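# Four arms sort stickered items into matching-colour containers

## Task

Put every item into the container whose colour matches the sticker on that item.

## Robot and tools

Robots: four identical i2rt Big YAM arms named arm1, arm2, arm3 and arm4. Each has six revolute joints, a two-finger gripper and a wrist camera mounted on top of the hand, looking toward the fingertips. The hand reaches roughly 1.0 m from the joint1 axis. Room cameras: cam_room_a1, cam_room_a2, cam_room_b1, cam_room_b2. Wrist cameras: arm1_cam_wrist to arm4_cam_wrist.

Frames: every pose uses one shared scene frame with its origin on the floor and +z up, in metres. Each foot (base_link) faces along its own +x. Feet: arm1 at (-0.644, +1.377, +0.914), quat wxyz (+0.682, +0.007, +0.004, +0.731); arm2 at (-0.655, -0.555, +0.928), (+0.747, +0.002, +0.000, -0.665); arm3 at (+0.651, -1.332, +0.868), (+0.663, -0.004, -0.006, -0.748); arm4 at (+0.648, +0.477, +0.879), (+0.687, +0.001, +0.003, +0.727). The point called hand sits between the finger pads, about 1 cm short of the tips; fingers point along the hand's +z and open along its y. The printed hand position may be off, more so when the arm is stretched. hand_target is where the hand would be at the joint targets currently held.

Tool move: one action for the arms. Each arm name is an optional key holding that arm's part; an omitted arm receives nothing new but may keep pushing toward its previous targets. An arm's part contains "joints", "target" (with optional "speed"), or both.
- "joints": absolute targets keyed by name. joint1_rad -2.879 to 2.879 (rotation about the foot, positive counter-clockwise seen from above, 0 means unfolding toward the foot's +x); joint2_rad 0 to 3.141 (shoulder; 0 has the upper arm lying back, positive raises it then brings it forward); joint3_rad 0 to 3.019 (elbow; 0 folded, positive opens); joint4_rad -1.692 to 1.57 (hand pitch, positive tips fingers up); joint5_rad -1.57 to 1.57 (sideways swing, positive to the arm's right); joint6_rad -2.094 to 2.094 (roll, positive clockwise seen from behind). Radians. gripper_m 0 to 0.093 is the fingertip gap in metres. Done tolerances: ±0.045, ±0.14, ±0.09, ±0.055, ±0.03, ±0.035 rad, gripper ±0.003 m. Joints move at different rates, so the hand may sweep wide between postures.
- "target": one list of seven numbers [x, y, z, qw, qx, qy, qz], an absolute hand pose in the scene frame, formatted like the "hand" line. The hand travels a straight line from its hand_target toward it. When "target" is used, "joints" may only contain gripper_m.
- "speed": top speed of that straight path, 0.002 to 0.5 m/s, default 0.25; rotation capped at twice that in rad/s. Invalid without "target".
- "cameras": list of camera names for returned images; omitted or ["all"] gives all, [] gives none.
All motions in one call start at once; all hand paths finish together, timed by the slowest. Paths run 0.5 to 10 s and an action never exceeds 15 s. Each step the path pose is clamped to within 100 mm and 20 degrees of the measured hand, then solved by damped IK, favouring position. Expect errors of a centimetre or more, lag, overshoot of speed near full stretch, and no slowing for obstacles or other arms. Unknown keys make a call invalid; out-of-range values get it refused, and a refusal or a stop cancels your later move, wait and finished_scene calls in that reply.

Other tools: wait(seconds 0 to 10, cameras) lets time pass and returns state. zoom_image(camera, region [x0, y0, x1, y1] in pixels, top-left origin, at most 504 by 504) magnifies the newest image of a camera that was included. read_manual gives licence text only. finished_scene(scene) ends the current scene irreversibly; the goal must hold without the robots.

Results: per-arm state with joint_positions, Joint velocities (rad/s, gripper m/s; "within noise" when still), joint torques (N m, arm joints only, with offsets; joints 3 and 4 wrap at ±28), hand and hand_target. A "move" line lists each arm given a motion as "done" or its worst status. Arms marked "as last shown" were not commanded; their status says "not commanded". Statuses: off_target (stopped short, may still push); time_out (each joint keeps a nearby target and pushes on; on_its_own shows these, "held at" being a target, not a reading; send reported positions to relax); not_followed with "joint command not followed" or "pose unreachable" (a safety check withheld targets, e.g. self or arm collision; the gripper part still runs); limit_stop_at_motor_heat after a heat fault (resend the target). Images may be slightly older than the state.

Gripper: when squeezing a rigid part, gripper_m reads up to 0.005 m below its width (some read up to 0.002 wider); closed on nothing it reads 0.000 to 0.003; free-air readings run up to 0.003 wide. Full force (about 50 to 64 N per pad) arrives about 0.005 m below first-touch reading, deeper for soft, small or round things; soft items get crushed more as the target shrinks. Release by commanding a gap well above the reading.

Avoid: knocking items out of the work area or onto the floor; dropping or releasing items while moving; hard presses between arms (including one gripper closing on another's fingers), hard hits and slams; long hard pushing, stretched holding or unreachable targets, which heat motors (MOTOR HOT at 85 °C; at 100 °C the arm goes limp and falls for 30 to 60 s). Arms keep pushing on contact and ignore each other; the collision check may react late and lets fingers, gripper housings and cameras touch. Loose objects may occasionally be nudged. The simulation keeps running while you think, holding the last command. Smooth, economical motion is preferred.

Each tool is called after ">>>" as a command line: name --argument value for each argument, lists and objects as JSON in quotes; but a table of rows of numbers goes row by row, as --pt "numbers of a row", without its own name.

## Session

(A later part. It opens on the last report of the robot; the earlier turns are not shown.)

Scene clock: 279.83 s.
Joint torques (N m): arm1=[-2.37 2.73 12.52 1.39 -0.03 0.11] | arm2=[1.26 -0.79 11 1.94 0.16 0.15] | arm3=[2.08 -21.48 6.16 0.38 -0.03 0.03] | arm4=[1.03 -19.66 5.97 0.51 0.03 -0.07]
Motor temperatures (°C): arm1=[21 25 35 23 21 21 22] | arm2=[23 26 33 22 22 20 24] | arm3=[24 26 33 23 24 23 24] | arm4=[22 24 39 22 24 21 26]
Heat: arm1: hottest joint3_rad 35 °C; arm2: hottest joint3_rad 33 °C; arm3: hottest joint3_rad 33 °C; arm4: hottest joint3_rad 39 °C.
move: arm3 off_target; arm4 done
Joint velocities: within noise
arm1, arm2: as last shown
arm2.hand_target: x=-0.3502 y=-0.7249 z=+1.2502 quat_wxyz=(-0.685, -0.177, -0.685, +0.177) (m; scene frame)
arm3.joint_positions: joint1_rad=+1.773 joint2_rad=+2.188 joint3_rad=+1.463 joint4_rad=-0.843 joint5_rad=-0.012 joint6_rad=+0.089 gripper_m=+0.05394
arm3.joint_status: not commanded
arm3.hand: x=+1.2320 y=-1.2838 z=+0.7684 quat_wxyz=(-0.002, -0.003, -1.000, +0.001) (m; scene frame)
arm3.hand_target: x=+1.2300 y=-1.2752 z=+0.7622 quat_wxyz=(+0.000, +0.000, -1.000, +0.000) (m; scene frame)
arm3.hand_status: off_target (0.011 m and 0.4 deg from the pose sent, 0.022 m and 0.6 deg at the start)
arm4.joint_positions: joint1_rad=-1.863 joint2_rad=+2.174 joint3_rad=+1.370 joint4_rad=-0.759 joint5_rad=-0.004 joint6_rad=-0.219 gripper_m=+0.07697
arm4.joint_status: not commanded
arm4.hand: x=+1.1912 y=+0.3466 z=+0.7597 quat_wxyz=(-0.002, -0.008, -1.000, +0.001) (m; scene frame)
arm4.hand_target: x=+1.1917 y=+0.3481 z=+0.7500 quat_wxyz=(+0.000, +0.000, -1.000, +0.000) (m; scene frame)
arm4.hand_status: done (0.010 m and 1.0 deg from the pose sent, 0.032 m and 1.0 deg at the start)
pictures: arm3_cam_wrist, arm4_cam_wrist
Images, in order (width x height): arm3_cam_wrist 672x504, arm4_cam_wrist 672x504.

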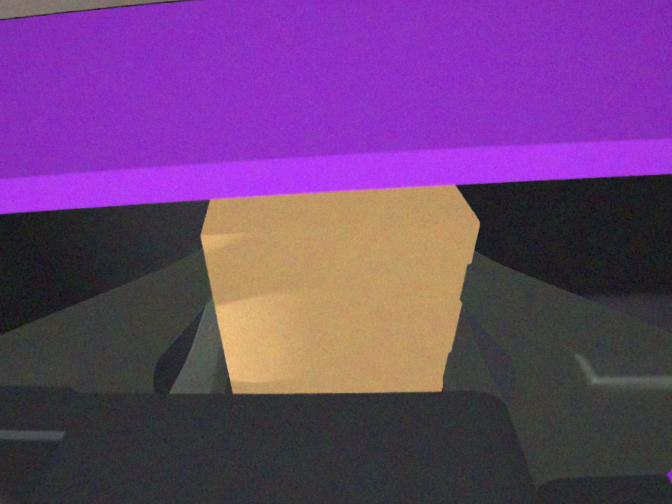

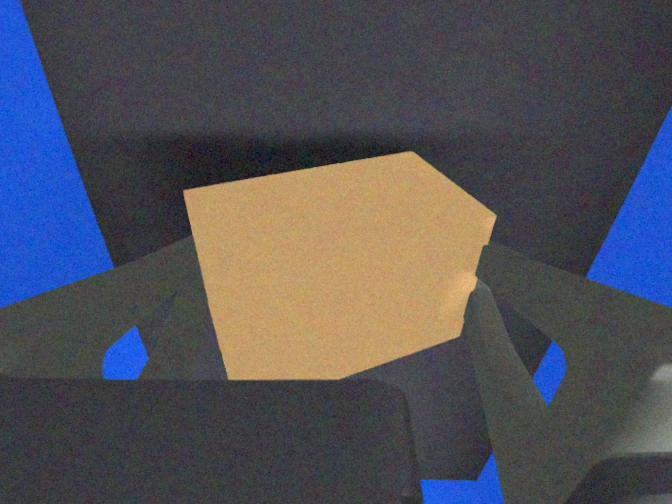

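>>> move --arm3 '{"target":[1.2,-1.275,0.745,0,0,1,0],"speed":0.08}' --arm4 '{"target":[1.192,0.348,0.732,0,0,1,0],"speed":0.05}' --cameras '["arm3_cam_wrist","arm4_cam_wrist"]'

Scene clock: 284.17 s.
Joint torques (N m): arm1=[-2.84 2.49 12.31 1.39 -0.06 0.11] | arm2=[1.38 -0.85 11.02 1.92 0.15 0.14] | arm3=[2.14 -19.31 4.19 0.32 -0.06 0.06] | arm4=[0.67 -17.79 6.01 0.83 0.08 -0.08]
Motor temperatures (°C): arm1=[21 25 35 23 21 21 22] | arm2=[23 26 33 22 22 20 23] | arm3=[24 26 33 23 24 23 24] | arm4=[22 24 38 22 24 21 26]
Heat: arm1: hottest joint3_rad 35 °C; arm2: hottest joint3_rad 33 °C; arm3: hottest joint3_rad 33 °C; arm4: hottest joint3_rad 38 °C.
move: arm3 off_target; arm4 off_target
Joint velocities: within noise
arm1.joint_positions: joint1_rad=-2.289 joint2_rad=+0.483 joint3_rad=+0.405 joint4_rad=+0.108 joint5_rad=-0.046 joint6_rad=+0.001 gripper_m=+0.09296
arm1.joint_status: not commanded
arm1.hand: x=-0.3595 y=+1.1740 z=+1.2532 quat_wxyz=(-0.680, -0.206, -0.671, +0.214) (m; scene frame)
arm1.hand_target: x=-0.3600 y=+1.1701 z=+1.2500 quat_wxyz=(-0.674, -0.213, -0.674, +0.213) (m; scene frame)
arm1.hand_status: not commanded
arm2.joint_positions: joint1_rad=+0.945 joint2_rad=+0.505 joint3_rad=+0.385 joint4_rad=+0.154 joint5_rad=+0.002 joint6_rad=-0.012 gripper_m=+0.09293
arm2.joint_status: not commanded
arm2.hand: x=-0.3518 y=-0.7266 z=+1.2638 quat_wxyz=(-0.695, -0.173, -0.673, +0.184) (m; scene frame)
arm2.hand_target: x=-0.3502 y=-0.7249 z=+1.2502 quat_wxyz=(-0.685, -0.177, -0.685, +0.177) (m; scene frame)
arm2.hand_status: not commanded
arm3.joint_positions: joint1_rad=+1.778 joint2_rad=+2.149 joint3_rad=+1.372 joint4_rad=-0.755 joint5_rad=-0.011 joint6_rad=+0.091 gripper_m=+0.05394
arm3.joint_status: not commanded
arm3.hand: x=+1.2165 y=-1.2830 z=+0.7647 quat_wxyz=(-0.020, -0.002, -1.000, +0.000) (m; scene frame)
arm3.hand_target: x=+1.1996 y=-1.2755 z=+0.7457 quat_wxyz=(+0.000, +0.000, -1.000, +0.000) (m; scene frame)
arm3.hand_status: off_target (0.027 m and 2.3 deg from the pose sent, 0.040 m and 0.4 deg at the start)
arm4.joint_positions: joint1_rad=-1.863 joint2_rad=+2.185 joint3_rad=+1.370 joint4_rad=-0.734 joint5_rad=-0.004 joint6_rad=-0.219 gripper_m=+0.07697
arm4.joint_status: not commanded
arm4.hand: x=+1.1944 y=+0.3458 z=+0.7540 quat_wxyz=(-0.008, -0.008, -1.000, +0.002) (m; scene frame)
arm4.hand_target: x=+1.1911 y=+0.3481 z=+0.7327 quat_wxyz=(+0.000, +0.000, -1.000, +0.000) (m; scene frame)
arm4.hand_status: off_target (0.022 m and 1.4 deg from the pose sent, 0.028 m and 1.0 deg at the start)
pictures: arm3_cam_wrist, arm4_cam_wrist
Images, in order (width x height): arm3_cam_wrist 672x504, arm4_cam_wrist 672x504.

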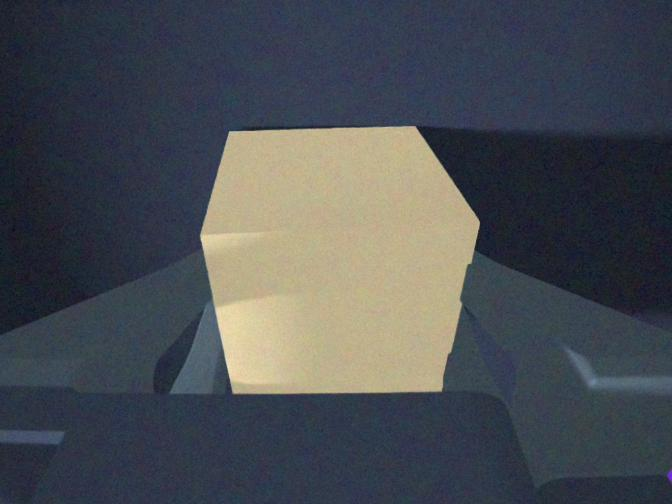

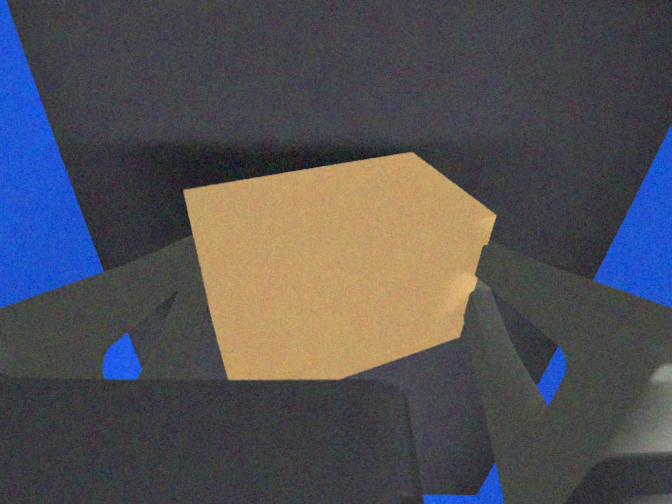

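>>> move --arm3 '{"joints":{"gripper_m":0.075}}' --arm4 '{"joints":{"gripper_m":0.093}}' --cameras '["arm3_cam_wrist","arm4_cam_wrist"]'

>>> move --arm3 '{"target":[1.2,-1.283,0.98,0,0,1,0]}' --arm4 '{"target":[1.19,0.346,0.98,0,0,1,0]}' --cameras '["arm3_cam_wrist","arm4_cam_wrist","cam_room_a1","cam_room_a2"]'

Scene clock: 288.97 s.
Joint torques (N m): arm1=[-2.49 2.49 12.7 1.22 -0.05 0.11] | arm2=[1.44 -0.85 10.97 1.92 0.15 0.15] | arm3=[2.08 -20.07 5.61 0.24 -0.05 0.02] | arm4=[0.91 -19.31 5.76 0.47 0.03 -0.06]
Motor temperatures (°C): arm1=[21 25 34 23 21 21 22] | arm2=[23 26 33 22 22 20 23] | arm3=[24 26 32 23 24 23 24] | arm4=[22 24 37 22 24 21 26]
Heat: arm1: hottest joint3_rad 34 °C; arm2: hottest joint3_rad 33 °C; arm3: hottest joint3_rad 32 °C; arm4: hottest joint3_rad 37 °C.
move: arm3 done; arm4 done
Joint velocities: within noise
arm1, arm2: as last shown
arm3.joint_positions: joint1_rad=+1.779 joint2_rad=+2.160 joint3_rad=+1.352 joint4_rad=-0.752 joint5_rad=-0.011 joint6_rad=+0.094 gripper_m=+0.07496
arm3.joint_status: all done
arm3.hand: x=+1.2042 y=-1.2835 z=+0.7533 quat_wxyz=(-0.006, -0.003, -1.000, +0.001) (m; scene frame)
arm3.hand_target: x=+1.1996 y=-1.2756 z=+0.7458 quat_wxyz=(+0.000, +0.000, -1.000, +0.000) (m; scene frame)
arm3.hand_status: not commanded
arm4.joint_positions: joint1_rad=-1.863 joint2_rad=+2.202 joint3_rad=+1.370 joint4_rad=-0.727 joint5_rad=-0.004 joint6_rad=-0.219 gripper_m=+0.09292
arm4.joint_status: all done
arm4.hand: x=+1.1919 y=+0.3464 z=+0.7447 quat_wxyz=(-0.004, -0.008, -1.000, +0.001) (m; scene frame)
arm4.hand_target: x=+1.1911 y=+0.3482 z=+0.7326 quat_wxyz=(+0.000, +0.000, -1.000, +0.000) (m; scene frame)
arm4.hand_status: not commanded
pictures: arm3_cam_wrist, arm4_cam_wrist
Images, in order (width x height): arm3_cam_wrist 672x504, arm4_cam_wrist 672x504.

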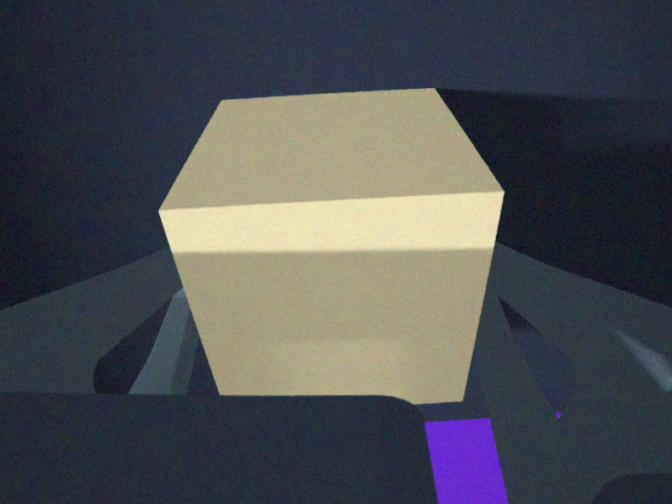

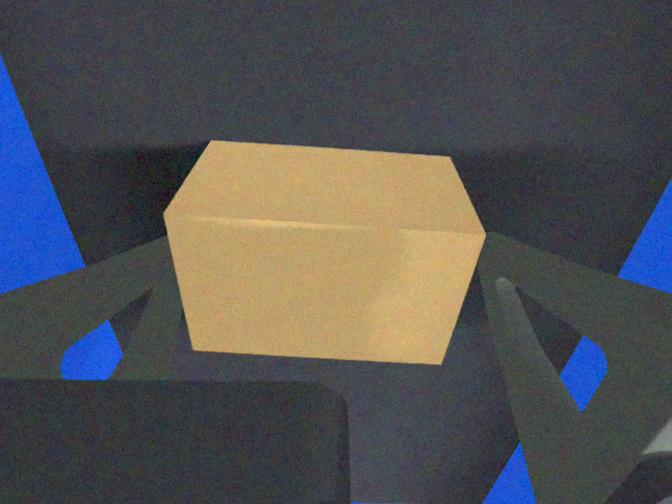

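Scene clock: 290.67 s.
Joint torques (N m): arm1=[-2.43 2.9 12.34 1.48 -0.06 0.1] | arm2=[1.32 -0.79 11 1.94 0.15 0.14] | arm3=[0.62 -19.31 11.19 -0.44 -0.05 -0.12] | arm4=[0.38 -19.66 10.15 -0.36 0.06 -0.1]
Motor temperatures (°C): arm1=[21 25 34 23 21 21 22] | arm2=[23 26 33 22 22 20 23] | arm3=[24 26 32 23 24 23 24] | arm4=[22 24 37 22 24 21 26]
Heat: arm1: hottest joint3_rad 34 °C; arm2: hottest joint3_rad 33 °C; arm3: hottest joint3_rad 32 °C; arm4: hottest joint3_rad 37 °C.
move: arm3 off_target; arm4 off_target
Joint velocities: within noise
arm1, arm2: as last shown
arm3.joint_positions: joint1_rad=+1.779 joint2_rad=+1.836 joint3_rad=+1.484 joint4_rad=-1.245 joint5_rad=-0.011 joint6_rad=+0.090 gripper_m=+0.07496
arm3.joint_status: not commanded
arm3.hand: x=+1.1871 y=-1.2820 z=+0.9680 quat_wxyz=(+0.013, -0.002, -1.000, +0.003) (m; scene frame)
arm3.hand_target: x=+1.1994 y=-1.2832 z=+0.9800 quat_wxyz=(+0.000, +0.000, -1.000, +0.000) (m; scene frame)
arm3.hand_status: off_target (0.018 m and 1.6 deg from the pose sent, 0.227 m and 0.7 deg at the start)
arm4.joint_positions: joint1_rad=-1.863 joint2_rad=+1.860 joint3_rad=+1.492 joint4_rad=-1.222 joint5_rad=-0.004 joint6_rad=-0.225 gripper_m=+0.09292
arm4.joint_status: not commanded
arm4.hand: x=+1.1797 y=+0.3503 z=+0.9677 quat_wxyz=(+0.012, -0.006, -1.000, -0.002) (m; scene frame)
arm4.hand_target: x=+1.1896 y=+0.3461 z=+0.9800 quat_wxyz=(+0.000, +0.000, -1.000, +0.000) (m; scene frame)
arm4.hand_status: off_target (0.017 m and 1.5 deg from the pose sent, 0.235 m and 1.0 deg at the start)
pictures: arm3_cam_wrist, arm4_cam_wrist, cam_room_a1, cam_room_a2
Images, in order (width x height): arm3_cam_wrist 672x504, arm4_cam_wrist 672x504, cam_room_a1 672x504, cam_room_a2 672x504.

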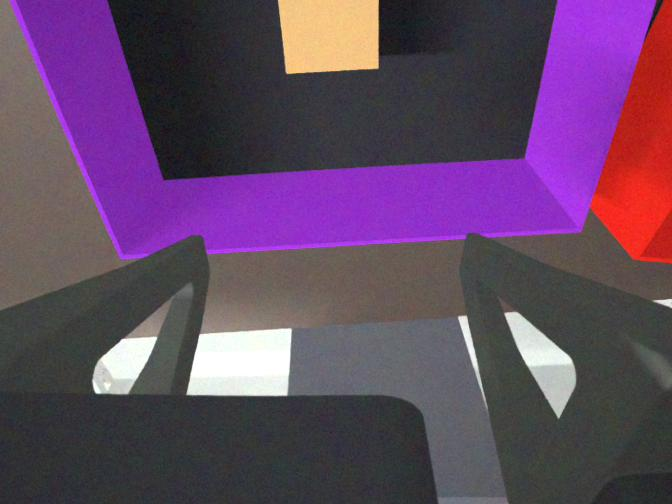

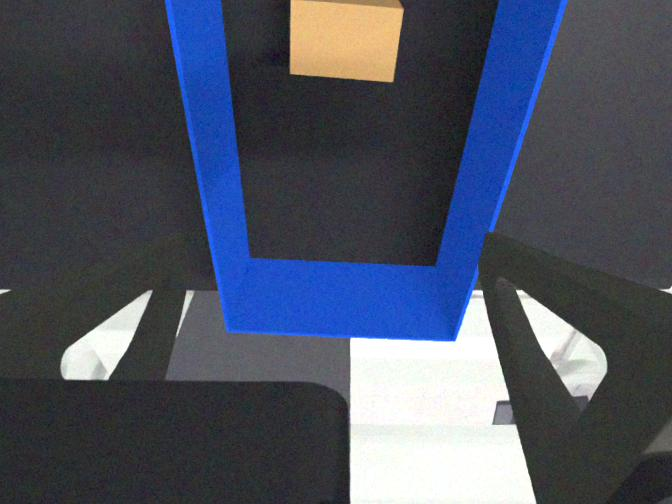

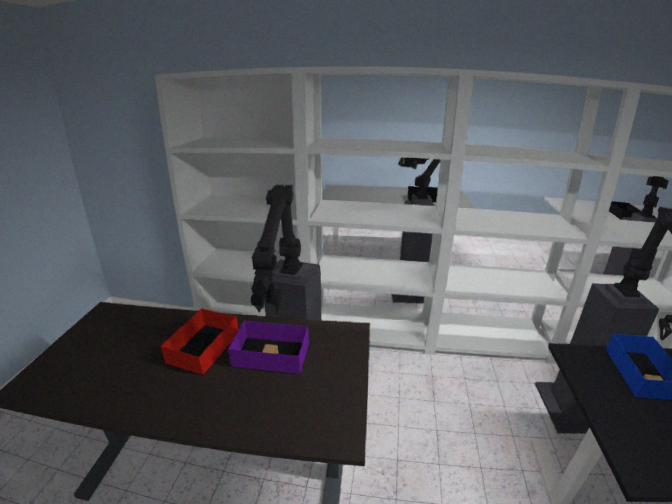

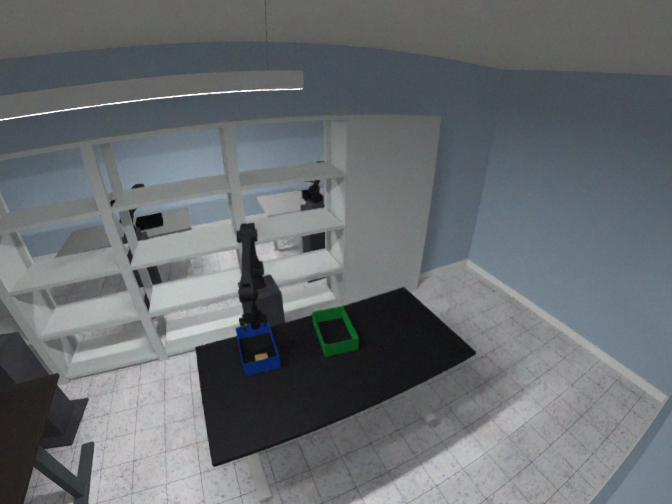

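Both in.

>>> finished_scene --scene 2

The scene is finished: the task was done.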